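# Thread head torch strap beneath all four helmet clips

## Task

Get the head torch's elastic strap beneath each of the helmet's four clips, so that in the end the helmet stands upright and the torch sits on the helmet's front.

## Robot and tools

Robot: two arms, left_arm and right_arm, each with six joints and a two-finger gripper. Calibrated bases in the scene frame: left_arm at (-0.037, +0.350, 0) m, right_arm at (+0.019, -0.294, 0) m, both nearly unrotated, with +z up. The scene frame has its origin at table-top height midway between the nominal bases, +z up, +x pointing out over the table, and left_arm on the +y side. Arm names do not match image left and right.

Frames: each arm reports its gripper pose (end_effector_position in metres, end_effector_quat_wxyz) and any camera it carries in its own base frame. Fixed cameras and the table use the scene frame. Reported hand poses can be a few centimetres off, more at long reach. The gripper's fingers point along its +z and open along its y. The reported point sits between the pads, about 1 cm behind the fingertips.

Joint order, used in every row and every per-joint list: elbow, wrist pitch, wrist yaw, shoulder, waist, wrist roll. Stated ranges (rad): waist -2.880..2.880, shoulder 0.000..3.142, elbow 0.000..3.019, wrist pitch -1.693..1.571, wrist yaw -1.571..1.571, wrist roll -2.094..2.094. True ends may differ by up to 0.084 rad.

A row is one flat list of 14 numbers, each in [-1, 1], covering both arms even when only one moves: left_arm's six joint values then its opening, then the same seven for right_arm. Joint values are scaled offsets, not poses: 1.0 equals 2.811 rad for waist and shoulder, 2.53 for elbow, 2.575 for wrist pitch, 8.12 for wrist yaw, 9.528 for wrist roll. They are measured from the Joint targets as reported when the action (or move) begins, never from the previous row, so sending the same offset twice moves the joint twice. Opening is absolute: +1 fully open, -1 closed. Writing 0 for a joint keeps its target; writing 0 for opening is a real half-way command, so resend the current opening to leave a gripper alone.

execute_actions(actions, cameras): actions is a list of up to 15 actions; each action is a list of 1 to 15 rows, one per control step of 1/30 s, the final row repeated to fill 15 steps (0.5 s). An empty list just reports state and images. An action is rejected for both arms if any joint would go more than 0.084 rad beyond its range; a malformed action or a failing first action rejects the whole call. cameras chooses images: omitted, null or ["all"] gives all, [] gives none; names are cam_high, cam_low, cam_left_wrist, cam_right_wrist (all 672x504).

move(target, speed, blend, opening_speed, blocking, cameras): target is one 14-number row or a list of up to 15 rows, all offsets counted from the same starting Joint targets. Joints travel together along a path; the gripper usually curves. speed is rad/s for the joint with farthest to go, 0.01 to 12.57, default 0.5, one value or one per target. blend (rad) rounds corners of a list. opening_speed (0.2 or more per second on the -1..+1 scale) closes gradually; use it near its minimum for fragile or squashy items. blocking=false returns after about 0.5 s while the move continues. A path takes at least 0.5 s; beyond 10 s it stops short. The move line reports done, off_target (resting more than 0.035 rad from target), moving, held or fault, plus limits=held if steps were withheld. Neither done nor off_target says anything about contact.

wait(seconds 0 to 10) lets the scene run while the arms hold. stop() brakes a running move. zoom_image(camera, region [x0, y0, x1, y1] in pixels, origin top-left, at most 504x504) enlarges part of a camera's newest image. finished_scene(scene: the current scene number) ends the scene irreversibly; call it only once the strap stays under all clips without the robot.

Results: Joint positions and Joint velocities give per arm the six joints (rad, rad/s) plus the finger-pad gap (m; 0.094 fully open); velocities may read within noise. Joint targets are the base for your next offsets. Tool commands show current gripper commands. grip_measured is the finger opening on the command scale; it reads slightly wide when empty and follows your command even past contact, so it will not show touch. Joint torques include the arm's own weight and have offsets; numbers 1 and 2 wrap at plus or minus 28 N m. Action calls also list joint positions at some steps. joint sent to its limit means a joint was stopped at its real end; joint command not followed means the clearance check altered targets (it does not keep grippers apart).

Motion limits: each target stays within a lead of the measured angle (0.716 waist and shoulder, 0.645 elbow, 0.69 wrist pitch, 1.84 wrist yaw, 3.24 wrist roll), and targets that would put the gripper over 110 mm from where it is are scaled back, so big moves need several actions. Tiny turns may not start. To end a push or recover from being dragged, command targets back past the measured positions.

Gripping: fingers press at their force limit from about 0.05 below the touch reading (0.11 or more for small or round items), roughly 50 to 64 N per pad. To release, command well above grip_measured.

Avoid: dropping or letting go of moving parts, slamming or hitting hard, very hard pushes, the two arms pressing on each other or one gripper closing on the other's fingers (this can fail the scene), and anything leaving the table. Loose items may be nudged by brief outside pushes. Holding loads, staying outstretched or straining toward unreachable poses heats motors; MOTOR HOT warns at 85 °C, and at 100 °C the arm goes limp with an OVER-TEMPERATURE FAULT for 30 s or more, possibly without warning.

Each tool is called as name([rows], argument=value, ...), one row to a line, values as JSON.

## Session

execute_actions(actions=[])

Scene clock: 0.00 s.
left_arm: end_effector_position=(+0.6935, -0.5614, +0.3684) grip_measured=+1.000 end_effector_quat_wxyz=(+0.693, +0.377, +0.561, -0.250) | right_arm: end_effector_position=(+0.3135, -0.4721, +0.1559) grip_measured=+1.000 end_effector_quat_wxyz=(-0.025, +0.662, +0.749, +0.018)
Joint names: [elbow, wrist pitch, wrist yaw, shoulder, waist, wrist roll]
Joint positions: left_arm=[1.94 0.273 0.318 2.124 -0.62 0.217 0.094] | right_arm=[1.711 -1.45 -0.021 1.889 -0.99 0.456 0.094]
Joint velocities: within noise
Joint torques (N m): no reading
Heat: left arm: hottest shoulder 37 °C; right arm: hottest shoulder 36 °C.
Joint targets: left_arm=[1.966 0.277 0.318 2.127 -0.620 0.217] | right_arm=[1.738 -1.449 -0.021 1.884 -0.990 0.456]
Tool commands: left_gripper/opening=+1.0 right_gripper/opening=+1.0

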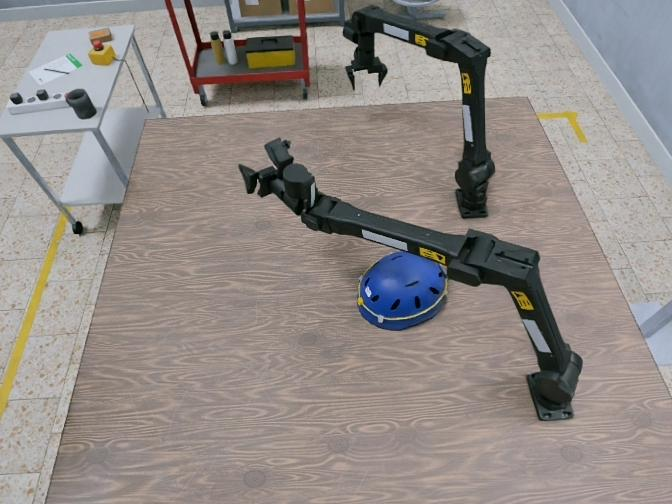

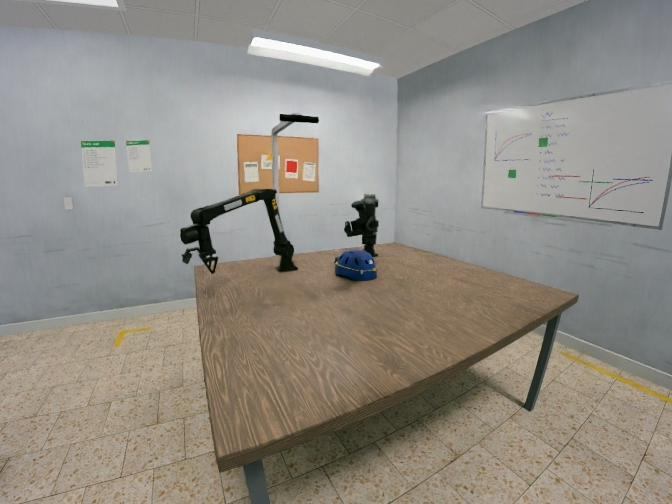

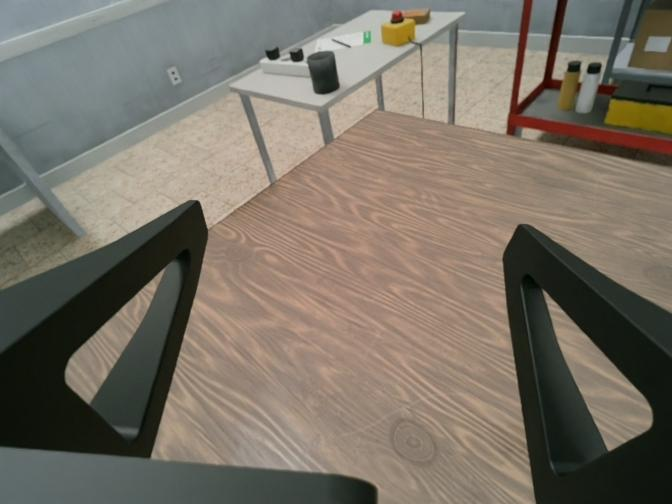

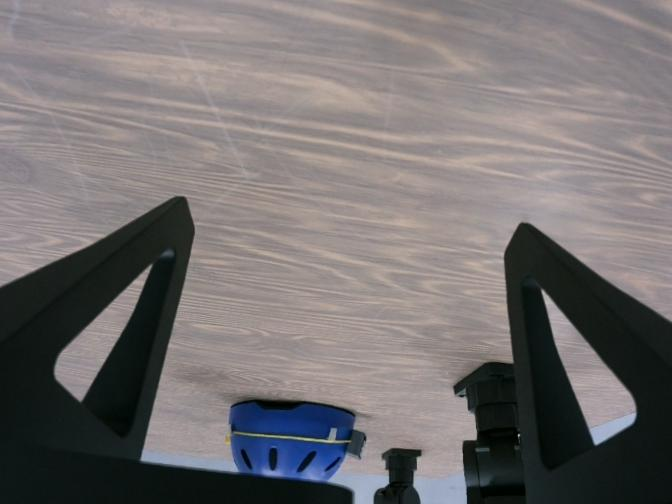

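zoom_image(camera="cam_high", region=[330, 230, 480, 345])

zoom_image(camera="cam_low", region=[310, 230, 400, 300])

zoom_image(camera="cam_right_wrist", region=[200, 380, 400, 500])

Scaled by 3.360 from the camera's 672x504 image, which has a finer 960x720 frame.

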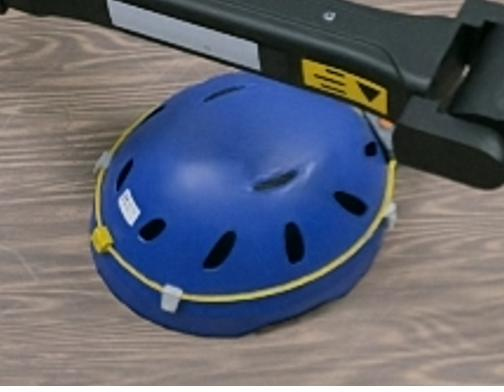

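Scaled by 5.600 from the camera's 672x504 image, which has a finer 960x720 frame.

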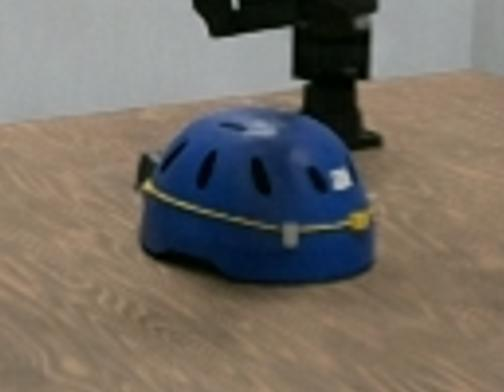

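Scaled by 2.520 from the camera's 672x504 image, which has a finer 960x720 frame.

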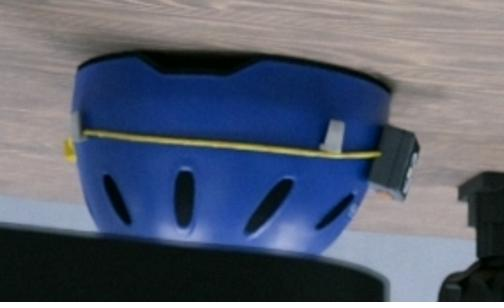

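move(target=[0, -0.2823, 0, -0.2134, 0, 0, 1, 0, 0, 0, 0, 0, 0, 1], speed=0.8)

Scene clock: 57.33 s.
left_arm: end_effector_position=(+0.5022, -0.4250, +0.6632) grip_measured=+1.000 end_effector_quat_wxyz=(+0.654, +0.388, +0.600, -0.249) | right_arm: end_effector_position=(+0.3135, -0.4721, +0.1559) grip_measured=+1.000 end_effector_quat_wxyz=(-0.025, +0.662, +0.749, +0.018)
Joint names: [elbow, wrist pitch, wrist yaw, shoulder, waist, wrist roll]
Joint positions: left_arm=[1.94 -0.444 0.318 1.518 -0.62 0.217 0.094] | right_arm=[1.711 -1.45 -0.021 1.889 -0.99 0.456 0.094]
Joint velocities: within noise
Joint torques (N m): left_arm=[12.31 1.95 -0.03 -13.22 -1.08 0] | right_arm=[10.52 0.13 0.1 -19.14 -0.56 -0.05]
Heat: left arm: hottest shoulder 42 °C; right arm: hottest shoulder 41 °C.
Joint targets: left_arm=[1.966 -0.450 0.318 1.527 -0.620 0.217] | right_arm=[1.738 -1.449 -0.021 1.884 -0.990 0.456]
move: done

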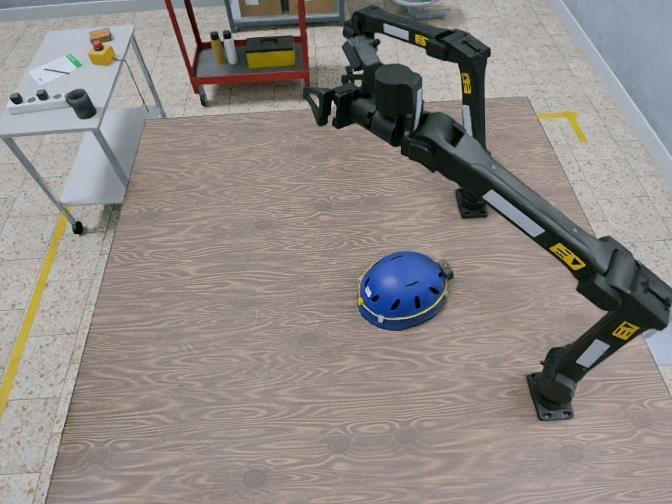

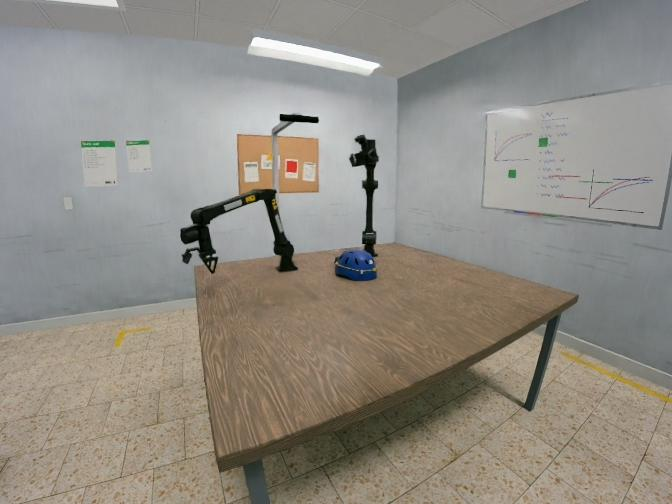

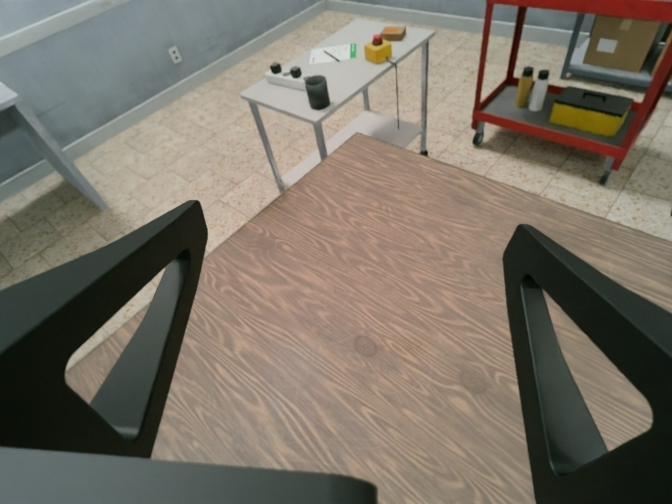

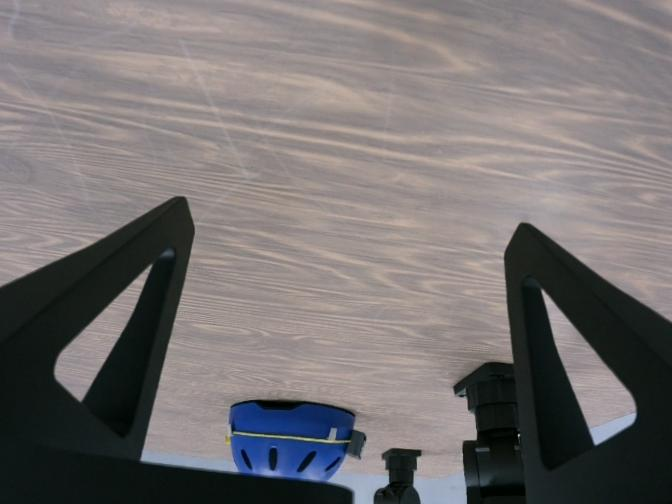

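zoom_image(camera="cam_high", region=[340, 235, 470, 340])

Scaled by 3.877 from the camera's 672x504 image, which has a finer 960x720 frame.

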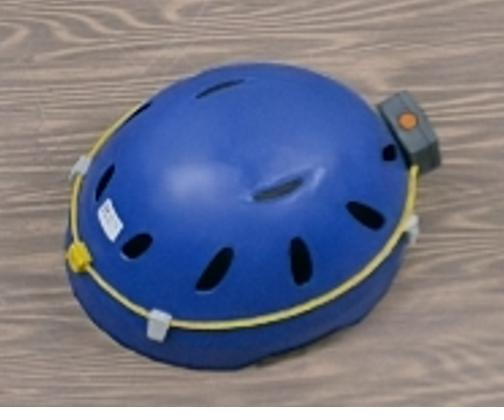

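move(target=[-0.5962, 0.3534, 0.1209, -0.2166, 0.2561, -0.0228, 1, -0.5664, 0.6113, -0.1821, -0.5173, 0.3522, -0.0479, 1], speed=0.8)

Scene clock: 93.37 s.
left_arm: end_effector_position=(+0.3220, -0.1354, +0.2949) grip_measured=+1.000 end_effector_quat_wxyz=(+0.578, +0.396, +0.589, -0.402) | right_arm: end_effector_position=(+0.1706, +0.1708, +0.2970) grip_measured=+1.000 end_effector_quat_wxyz=(+0.509, -0.473, +0.527, +0.490)
Joint names: [elbow, wrist pitch, wrist yaw, shoulder, waist, wrist roll]
Joint positions: left_arm=[0.447 0.447 1.297 0.922 0.097 0.012 0.094] | right_arm=[0.295 0.108 -1.498 0.427 -0.001 0.011 0.094]
Joint velocities: within noise
Joint torques (N m): left_arm=[10.13 2.3 0.06 -3.78 -0.79 -0.08] | right_arm=[10.37 2.21 0 1.49 -0.38 -0.17]
Heat: left arm: hottest shoulder 38 °C; right arm: hottest shoulder 42 °C.
Joint targets: left_arm=[0.458 0.460 1.299 0.918 0.100 0.000] | right_arm=[0.305 0.125 -1.500 0.429 0.000 -0.001]
move: done

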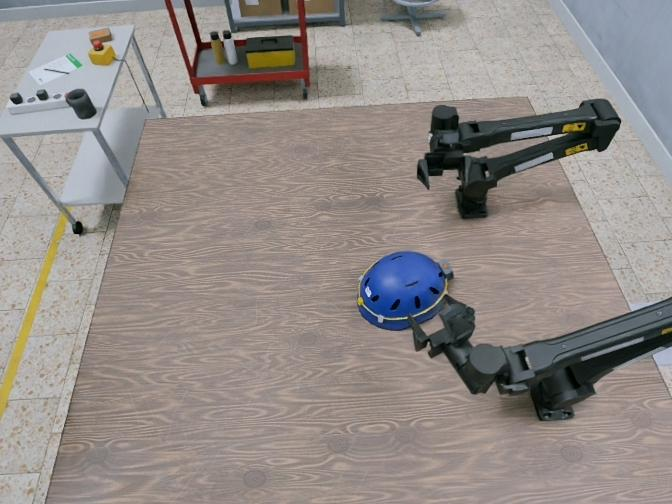

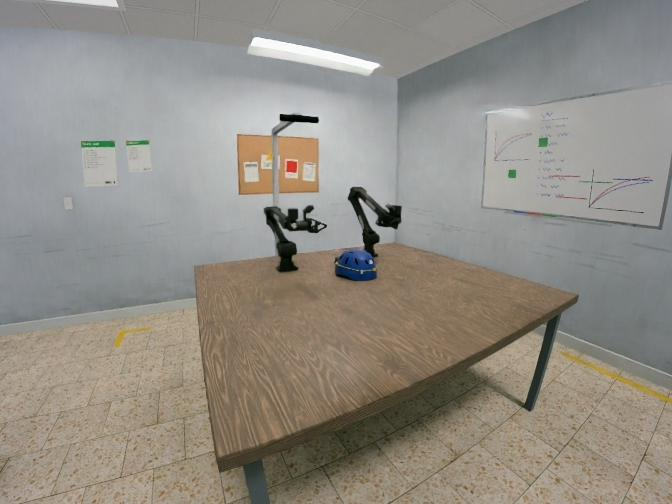

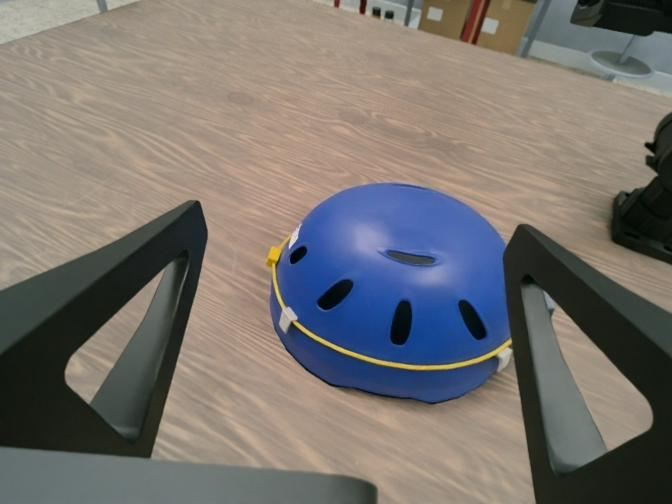

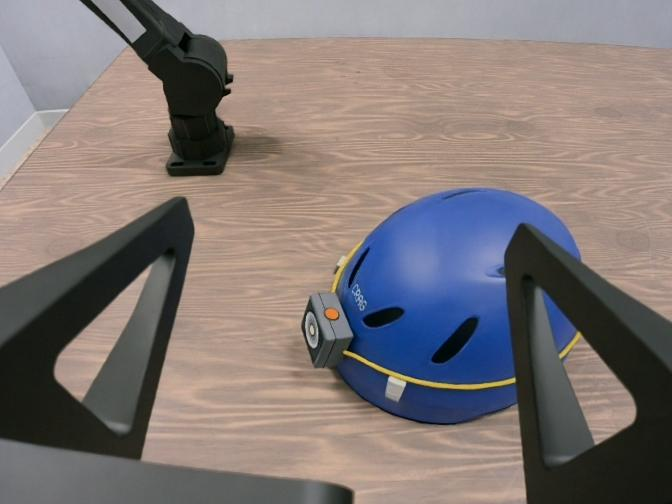

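zoom_image(camera="cam_left_wrist", region=[250, 200, 400, 400])

zoom_image(camera="cam_left_wrist", region=[420, 250, 580, 410])

zoom_image(camera="cam_right_wrist", region=[290, 220, 500, 430])

Scaled by 2.520 from the camera's 672x504 image, which has a finer 960x720 frame.

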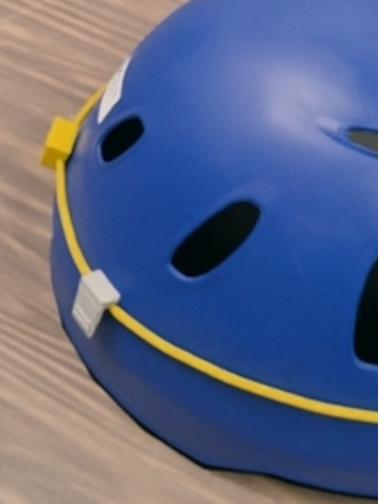

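Scaled by 3.150 from the camera's 672x504 image, which has a finer 960x720 frame.

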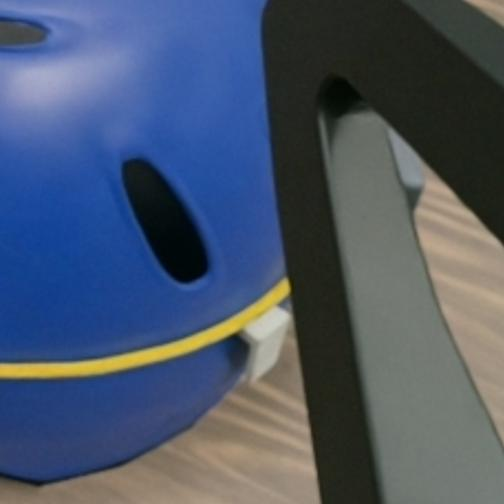

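Scaled by 2.400 from the camera's 672x504 image, which has a finer 960x720 frame.

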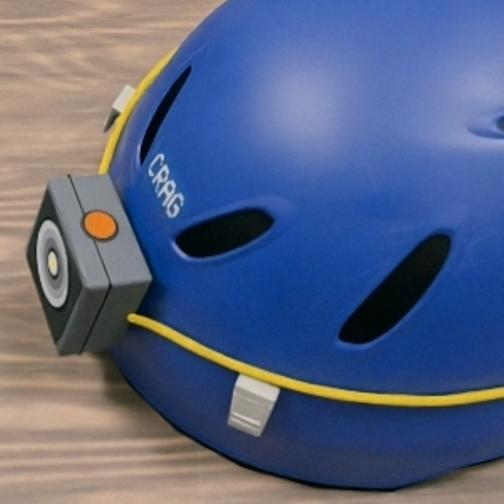

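zoom_image(camera="cam_left_wrist", region=[0, 180, 672, 504])

Region (0, 180, 672, 504) is 672x324 pixels. A region can be at most 504 by 504 pixels.

move(target=[-0.0989, 0.2519, 0.0065, 0.1417, -0.1117, 0, 1, 0.2526, 0.2794, 0, 0.4837, 0.024, 0, 1], speed=0.8)

Scene clock: 173.27 s.
left_arm: end_effector_position=(+0.2331, -0.2212, +0.1719) grip_measured=+1.000 end_effector_quat_wxyz=(+0.503, +0.498, +0.503, -0.496) | right_arm: end_effector_position=(+0.4886, +0.2001, +0.1815) grip_measured=+1.000 end_effector_quat_wxyz=(+0.484, -0.479, +0.522, +0.513)
Joint names: [elbow, wrist pitch, wrist yaw, shoulder, waist, wrist roll]
Joint positions: left_arm=[0.207 1.096 1.35 1.31 -0.209 0.01 0.094] | right_arm=[0.906 0.827 -1.499 1.797 0.059 0.009 0.094]
Joint velocities: within noise
Joint torques (N m): left_arm=[5.18 2.3 0.05 -4.13 -1.61 -0.08] | right_arm=[9.25 2.19 -0.02 -15.27 0.15 -0.15]
Heat: left arm: hottest shoulder 36 °C; right arm: hottest elbow 41 °C.
Joint targets: left_arm=[0.208 1.108 1.352 1.316 -0.214 0.000] | right_arm=[0.944 0.844 -1.500 1.789 0.067 -0.001]
move: off_target (right_arm); right_arm: the elbow is farthest, 0.038 rad from its target

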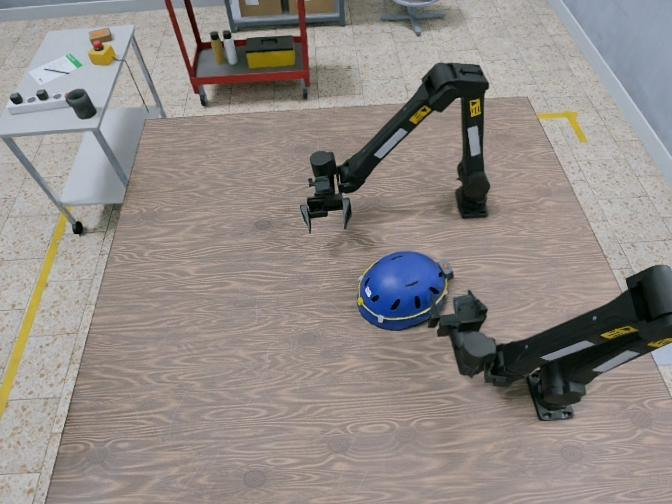

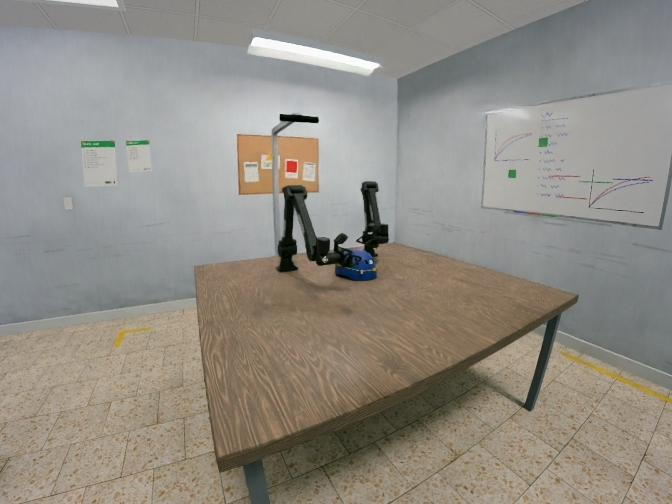

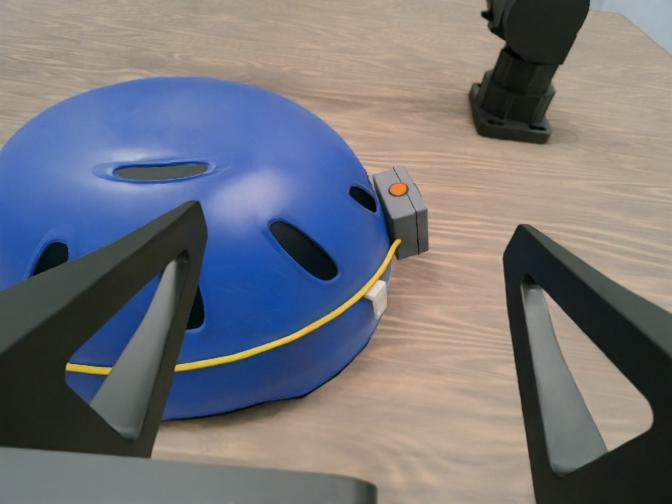

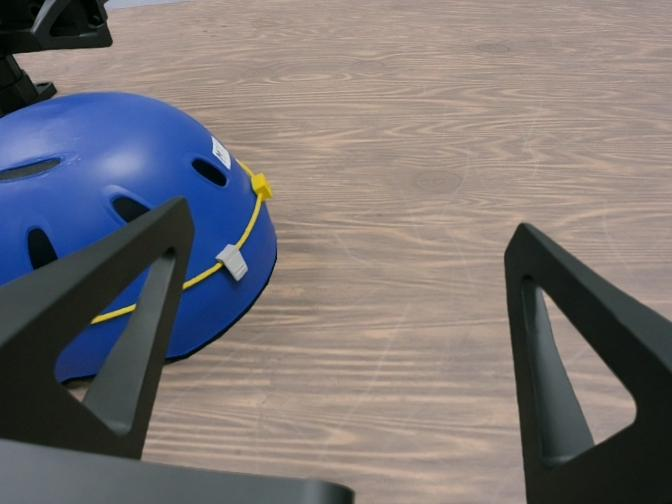

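zoom_image(camera="cam_left_wrist", region=[320, 220, 440, 350])

zoom_image(camera="cam_right_wrist", region=[180, 150, 300, 290])

Scaled by 3.877 from the camera's 672x504 image, which has a finer 960x720 frame.

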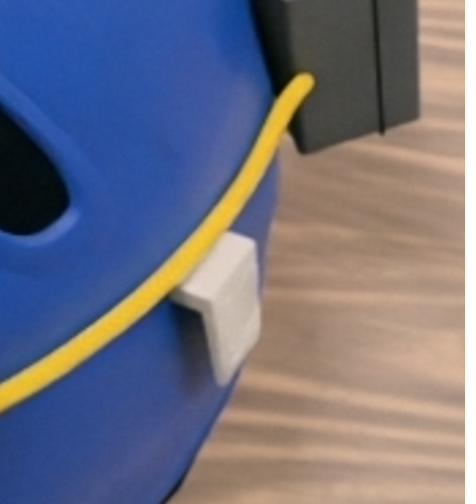

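Scaled by 3.600 from the camera's 672x504 image, which has a finer 960x720 frame.

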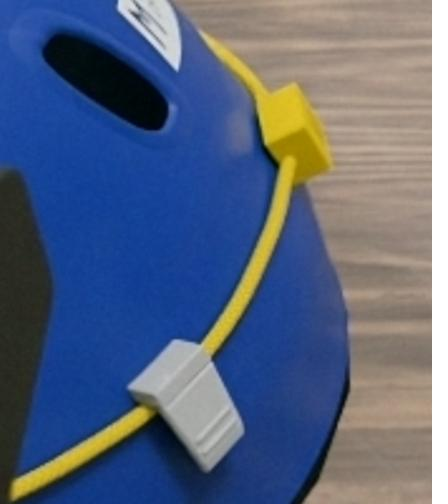

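move(target=[0.0445, 0.1513, 0.0169, 0.1787, 0.0665, -0.1649, 0.0, 0, 0, 0, 0, 0, 0, 1], speed=0.8, cameras=["cam_high", "cam_left_wrist"])

Scene clock: 272.60 s.
left_arm: end_effector_position=(+0.2866, -0.1813, +0.0993) grip_measured=+0.003 end_effector_quat_wxyz=(+0.016, -0.020, +0.707, -0.706) | right_arm: end_effector_position=(+0.4885, +0.2003, +0.1815) grip_measured=+1.000 end_effector_quat_wxyz=(+0.484, -0.479, +0.522, +0.514)
Joint names: [elbow, wrist pitch, wrist yaw, shoulder, waist, wrist roll]
Joint positions: left_arm=[0.308 1.485 1.487 1.811 -0.033 -1.559 0.047] | right_arm=[0.906 0.827 -1.499 1.797 0.059 0.009 0.094]
Joint velocities: within noise
Joint torques (N m): left_arm=[2.65 2.24 0.08 -7.82 -0.67 0.02] | right_arm=[9.26 2.21 -0.01 -15.27 0.21 -0.16]
Heat: left arm: hottest shoulder 34 °C; right arm: hottest elbow 38 °C.
Joint targets: left_arm=[0.320 1.498 1.490 1.818 -0.027 -1.571] | right_arm=[0.944 0.844 -1.500 1.789 0.068 -0.001]
move: off_target (right_arm); right_arm: the elbow is farthest, 0.038 rad from its target
Images, in order (width x height): cam_high 672x504, cam_left_wrist 672x504.

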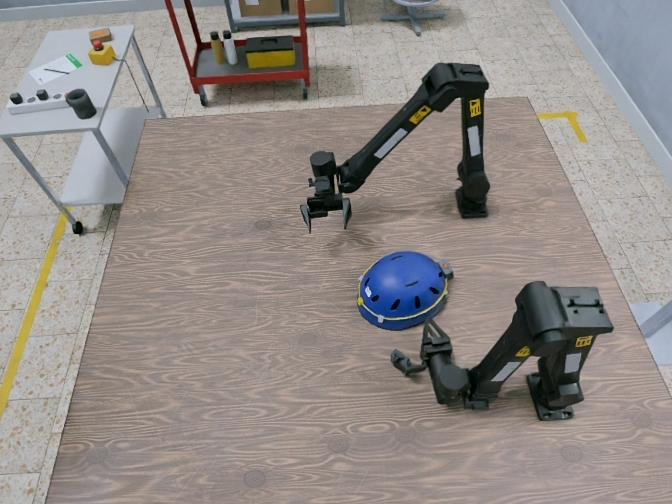

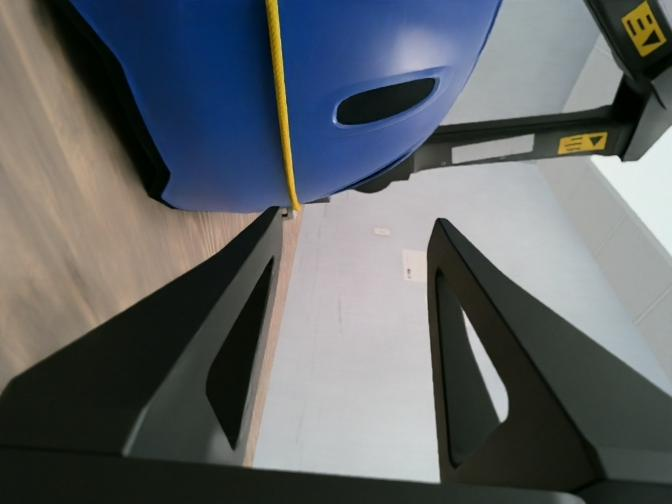

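zoom_image(camera="cam_left_wrist", region=[230, 150, 350, 250])

Scaled by 4.200 from the camera's 672x504 image, which has a finer 960x720 frame.

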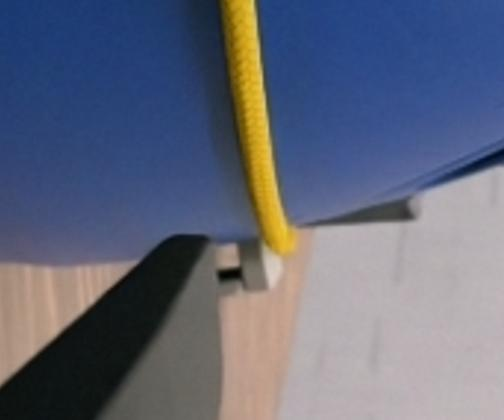

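move(target=[-0.0358, 0.0136, -0.0198, -0.002, -0.0568, 0, 1.0, 0, 0, 0, 0, 0, 0, 1], speed=0.5, cameras=["cam_high", "cam_left_wrist"])

zoom_image(camera="cam_left_wrist", region=[200, 120, 340, 270])

Scene clock: 280.90 s.
left_arm: end_effector_position=(+0.2523, -0.2183, +0.0929) grip_measured=+0.997 end_effector_quat_wxyz=(+0.000, -0.036, +0.711, -0.702) | right_arm: end_effector_position=(+0.4885, +0.2003, +0.1815) grip_measured=+1.000 end_effector_quat_wxyz=(+0.484, -0.479, +0.522, +0.514)
Joint names: [elbow, wrist pitch, wrist yaw, shoulder, waist, wrist roll]
Joint positions: left_arm=[0.23 1.52 1.331 1.811 -0.188 -1.561 0.094] | right_arm=[0.906 0.827 -1.499 1.797 0.059 0.009 0.094]
Joint velocities: within noise
Joint torques (N m): left_arm=[1.02 2.36 -0.1 -7.47 -1.03 0.03] | right_arm=[9.28 2.18 -0.02 -15.27 0.15 -0.15]
Heat: left arm: hottest shoulder 34 °C; right arm: hottest elbow 38 °C.
Joint targets: left_arm=[0.230 1.533 1.329 1.813 -0.187 -1.571] | right_arm=[0.944 0.844 -1.500 1.789 0.068 -0.001]
move: off_target (right_arm); right_arm: the elbow is farthest, 0.038 rad from its target
Images, in order (width x height): cam_high 672x504, cam_left_wrist 672x504.

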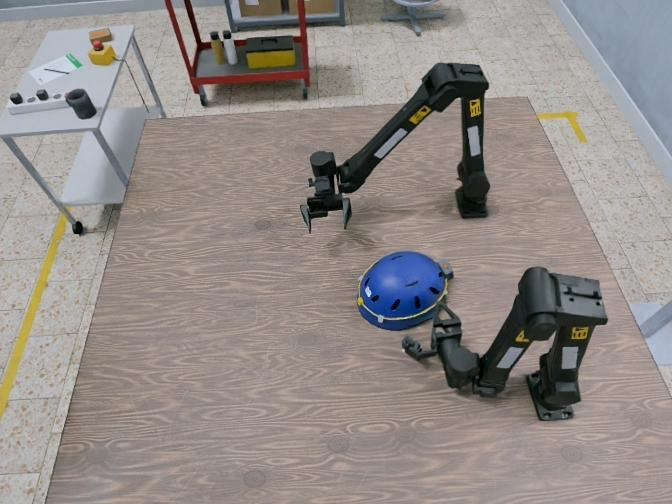

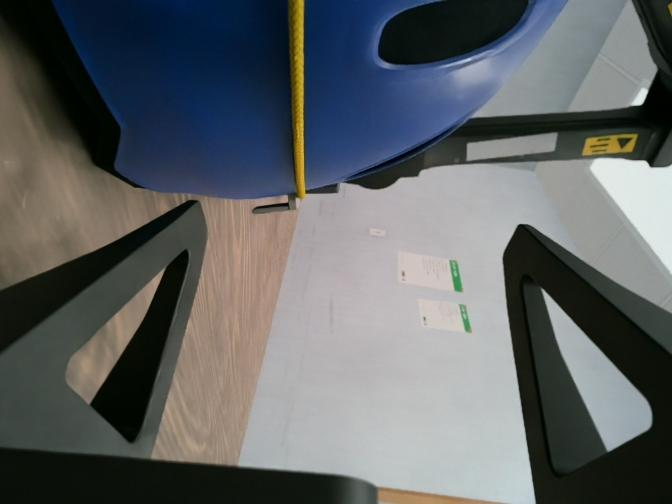

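Scaled by 3.360 from the camera's 672x504 image, which has a finer 960x720 frame.

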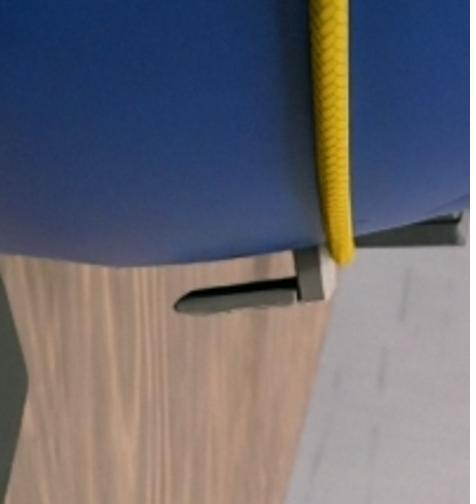

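move([
  [0.0023, -0.6487, -0.1027, -0.4882, -0.1382, -0.003, -0.5, 0, 0, 0, 0, 0, 0, 1],
  [-0.0382, -0.4618, -0.2010, -0.3632, -0.3157, -0.0102, -0.5, 0, 0, 0, 0, 0, 0, 1],
  [-0.0728, -0.1870, -0.2010, -0.1426, -0.3157, -0.0102, -0.5, 0, 0, 0, 0, 0, 0, 1],
], speed=0.8, blend=0.05, cameras=["cam_high", "cam_left_wrist"])

Scene clock: 372.80 s.
left_arm: end_effector_position=(+0.2035, -0.2677, +0.0644) grip_measured=-0.497 end_effector_quat_wxyz=(+0.237, -0.316, +0.744, -0.538) | right_arm: end_effector_position=(+0.4885, +0.2003, +0.1815) grip_measured=+1.000 end_effector_quat_wxyz=(+0.484, -0.479, +0.522, +0.514)
Joint names: [elbow, wrist pitch, wrist yaw, shoulder, waist, wrist roll]
Joint positions: left_arm=[0.047 1.037 -0.301 1.412 -1.072 -1.658 0.024] | right_arm=[0.906 0.827 -1.499 1.797 0.059 0.009 0.094]
Joint velocities: within noise
Joint torques (N m): left_arm=[3.19 2.7 -0.24 -4.01 -1.32 0.02] | right_arm=[9.29 2.17 -0.02 -15.21 0.15 -0.15]
Heat: left arm: hottest shoulder 34 °C; right arm: hottest elbow 39 °C.
Joint targets: left_arm=[0.046 1.052 -0.304 1.412 -1.074 -1.668] | right_arm=[0.944 0.844 -1.500 1.789 0.067 0.000]
move: off_target (right_arm); right_arm: the elbow is farthest, 0.038 rad from its target
Images, in order (width x height): cam_high 672x504, cam_left_wrist 672x504.

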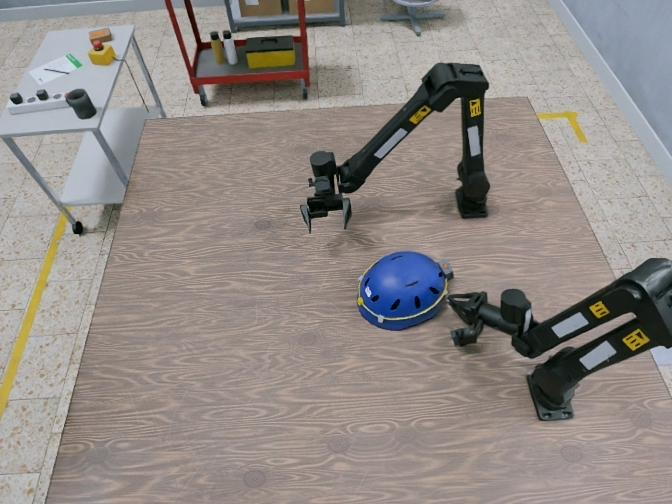

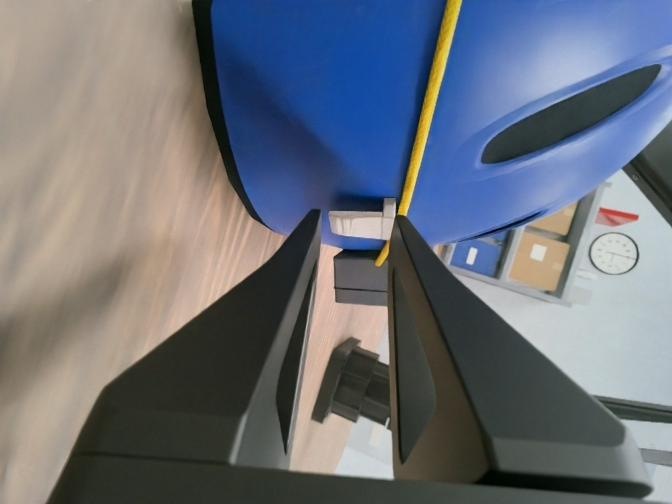

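zoom_image(camera="cam_left_wrist", region=[290, 150, 450, 310])

Scaled by 3.150 from the camera's 672x504 image, which has a finer 960x720 frame.

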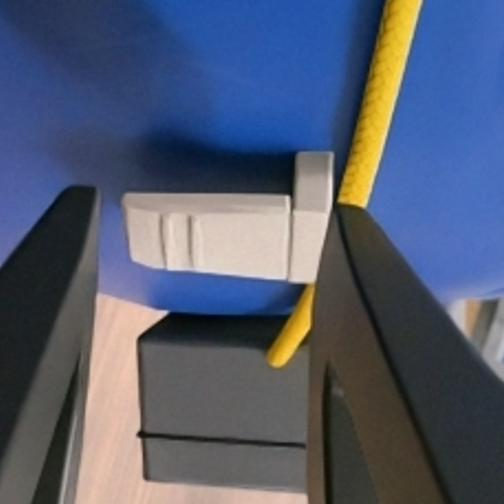

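move(target=[0.0092, -0.0702, 0.0042, -0.0564, 0.0137, 0, -0.5, 0, 0, 0, 0, 0, 0, 1], speed=0.5, cameras=["cam_left_wrist"])

zoom_image(camera="cam_left_wrist", region=[270, 110, 450, 290])

Scene clock: 404.00 s.
left_arm: end_effector_position=(+0.2063, -0.2627, +0.0765) grip_measured=-0.497 end_effector_quat_wxyz=(+0.234, -0.319, +0.745, -0.538) | right_arm: end_effector_position=(+0.4885, +0.2003, +0.1815) grip_measured=+1.000 end_effector_quat_wxyz=(+0.484, -0.479, +0.522, +0.514)
Joint names: [elbow, wrist pitch, wrist yaw, shoulder, waist, wrist roll]
Joint positions: left_arm=[0.047 0.877 -0.272 1.255 -1.043 -1.658 0.024] | right_arm=[0.906 0.827 -1.499 1.797 0.059 0.009 0.094]
Joint velocities: within noise
Joint torques (N m): left_arm=[6.56 1.89 -0.04 -3.14 -0.56 0.02] | right_arm=[9.28 2.19 -0.02 -15.21 0.26 -0.14]
Heat: left arm: hottest shoulder 33 °C; right arm: hottest elbow 39 °C.
Joint targets: left_arm=[0.069 0.871 -0.269 1.253 -1.036 -1.668] | right_arm=[0.944 0.844 -1.500 1.789 0.067 0.000]
move: off_target (right_arm); right_arm: the elbow is farthest, 0.038 rad from its target
Images, in order (width x height): cam_left_wrist 672x504.

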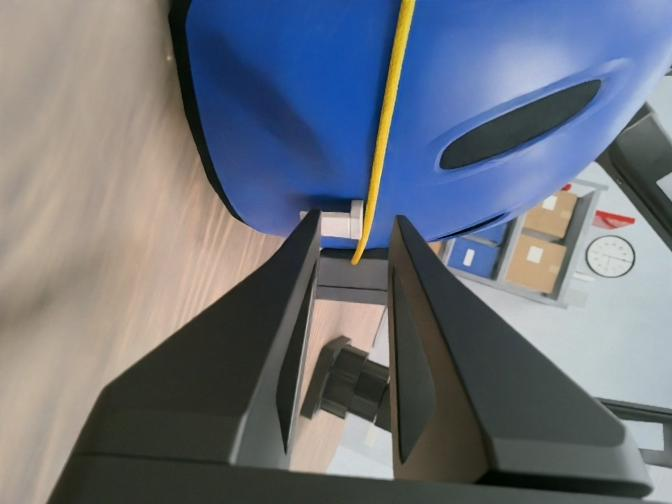

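Scaled by 2.800 from the camera's 672x504 image, which has a finer 960x720 frame.

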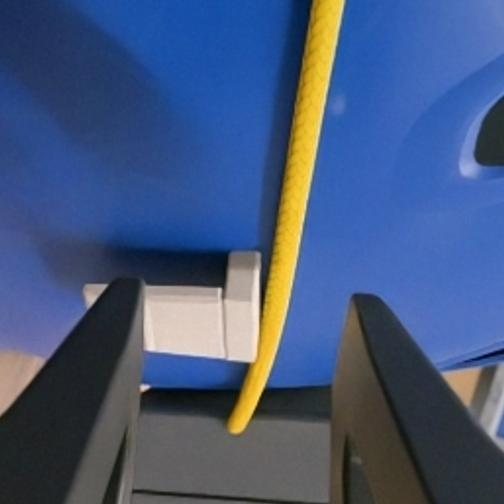

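move(target=[0.0154, 0.0070, 0.0016, 0.0189, 0.0057, 0, -0.5, 0, 0, 0, 0, 0, 0, 1], speed=0.3, cameras=["cam_left_wrist"])

zoom_image(camera="cam_left_wrist", region=[270, 110, 450, 290])

Scene clock: 418.53 s.
left_arm: end_effector_position=(+0.2162, -0.2735, +0.0760) grip_measured=-0.497 end_effector_quat_wxyz=(+0.232, -0.322, +0.746, -0.535) | right_arm: end_effector_position=(+0.4885, +0.2003, +0.1815) grip_measured=+1.000 end_effector_quat_wxyz=(+0.484, -0.479, +0.522, +0.514)
Joint names: [elbow, wrist pitch, wrist yaw, shoulder, waist, wrist roll]
Joint positions: left_arm=[0.086 0.877 -0.259 1.3 -1.027 -1.658 0.024] | right_arm=[0.906 0.827 -1.499 1.797 0.059 0.009 0.094]
Joint velocities: within noise
Joint torques (N m): left_arm=[6.53 2.61 -0.05 -3.31 -0.44 0.01] | right_arm=[9.25 2.18 -0.01 -15.44 0.21 -0.14]
Heat: left arm: hottest shoulder 33 °C; right arm: hottest elbow 39 °C.
Joint targets: left_arm=[0.108 0.889 -0.256 1.307 -1.020 -1.668] | right_arm=[0.944 0.844 -1.500 1.789 0.067 0.000]
move: off_target (right_arm); right_arm: the elbow is farthest, 0.038 rad from its target
Images, in order (width x height): cam_left_wrist 672x504.

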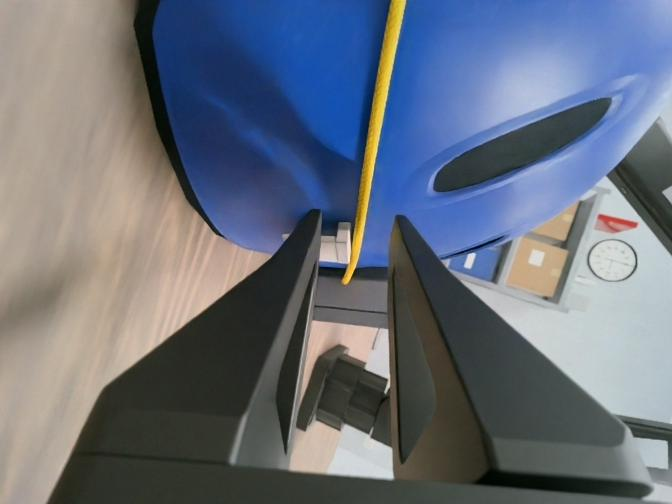

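Scaled by 2.800 from the camera's 672x504 image, which has a finer 960x720 frame.

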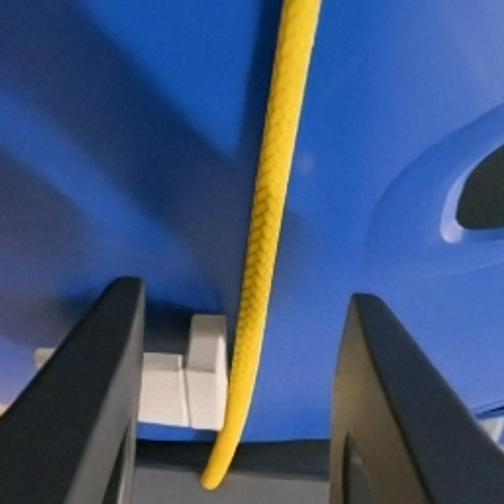

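move(target=[0.0064, 0.0125, 0.0016, 0.0146, 0.0055, 0, -0.5, 0, 0, 0, 0, 0, 0, 1], speed=0.3, cameras=["cam_left_wrist"])

zoom_image(camera="cam_left_wrist", region=[270, 110, 450, 290])

Scene clock: 431.13 s.
left_arm: end_effector_position=(+0.2224, -0.2776, +0.0748) grip_measured=-0.497 end_effector_quat_wxyz=(+0.232, -0.324, +0.744, -0.537) | right_arm: end_effector_position=(+0.4885, +0.2003, +0.1815) grip_measured=+1.000 end_effector_quat_wxyz=(+0.484, -0.479, +0.522, +0.513)
Joint names: [elbow, wrist pitch, wrist yaw, shoulder, waist, wrist roll]
Joint positions: left_arm=[0.101 0.906 -0.246 1.34 -1.012 -1.658 0.024] | right_arm=[0.906 0.827 -1.499 1.797 0.059 0.008 0.094]
Joint velocities: within noise
Joint torques (N m): left_arm=[6.41 2.73 -0.04 -3.43 -0.5 0.02] | right_arm=[9.26 2.22 -0.01 -15.21 0.26 -0.14]
Heat: left arm: hottest shoulder 33 °C; right arm: hottest elbow 39 °C.
Joint targets: left_arm=[0.124 0.921 -0.243 1.348 -1.004 -1.668] | right_arm=[0.944 0.844 -1.500 1.789 0.067 -0.001]
move: off_target (right_arm); right_arm: the elbow is farthest, 0.038 rad from its target
Images, in order (width x height): cam_left_wrist 672x504.

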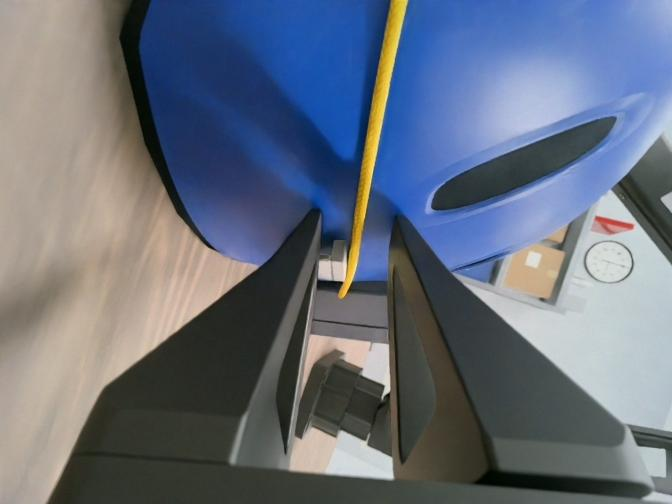

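Scaled by 2.800 from the camera's 672x504 image, which has a finer 960x720 frame.

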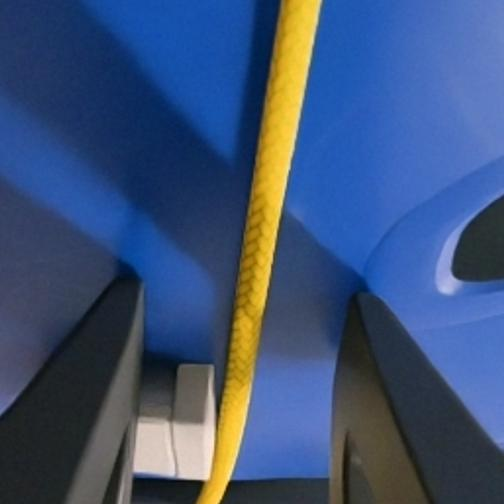

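move(target=[0.0030, 0.0049, 0.0021, 0.0052, 0.0067, 0, -0.5, 0, 0, 0, 0, 0, 0, 1], speed=0.2, cameras=["cam_left_wrist"])

zoom_image(camera="cam_left_wrist", region=[270, 110, 450, 290])

Scene clock: 448.23 s.
left_arm: end_effector_position=(+0.2268, -0.2780, +0.0749) grip_measured=-0.497 end_effector_quat_wxyz=(+0.230, -0.326, +0.742, -0.539) | right_arm: end_effector_position=(+0.4885, +0.2003, +0.1815) grip_measured=+1.000 end_effector_quat_wxyz=(+0.484, -0.479, +0.522, +0.513)
Joint names: [elbow, wrist pitch, wrist yaw, shoulder, waist, wrist roll]
Joint positions: left_arm=[0.107 0.919 -0.229 1.354 -0.994 -1.658 0.024] | right_arm=[0.906 0.827 -1.499 1.797 0.059 0.008 0.094]
Joint velocities: within noise
Joint torques (N m): left_arm=[6.5 2.76 -0.06 -3.55 -0.32 0.02] | right_arm=[9.31 2.21 -0.01 -15.33 0.21 -0.15]
Heat: left arm: hottest shoulder 33 °C; right arm: hottest elbow 39 °C.
Joint targets: left_arm=[0.132 0.933 -0.227 1.362 -0.985 -1.668] | right_arm=[0.944 0.844 -1.500 1.789 0.067 -0.001]
move: off_target (right_arm); right_arm: the elbow is farthest, 0.038 rad from its target
Images, in order (width x height): cam_left_wrist 672x504.

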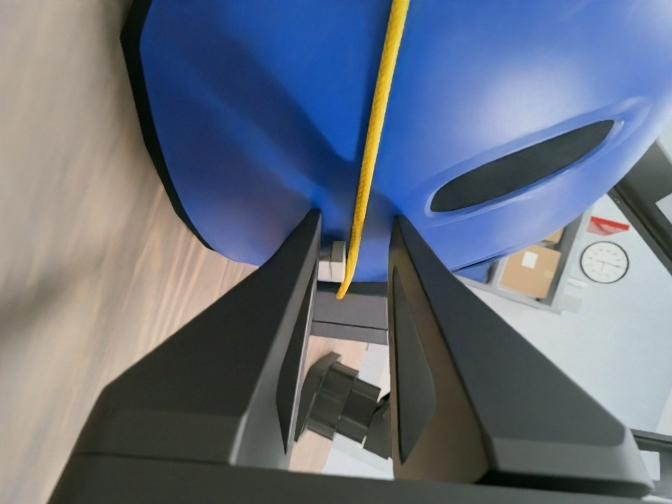

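Scaled by 2.800 from the camera's 672x504 image, which has a finer 960x720 frame.

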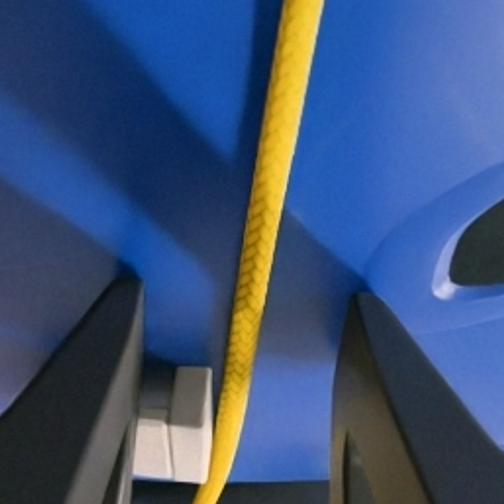

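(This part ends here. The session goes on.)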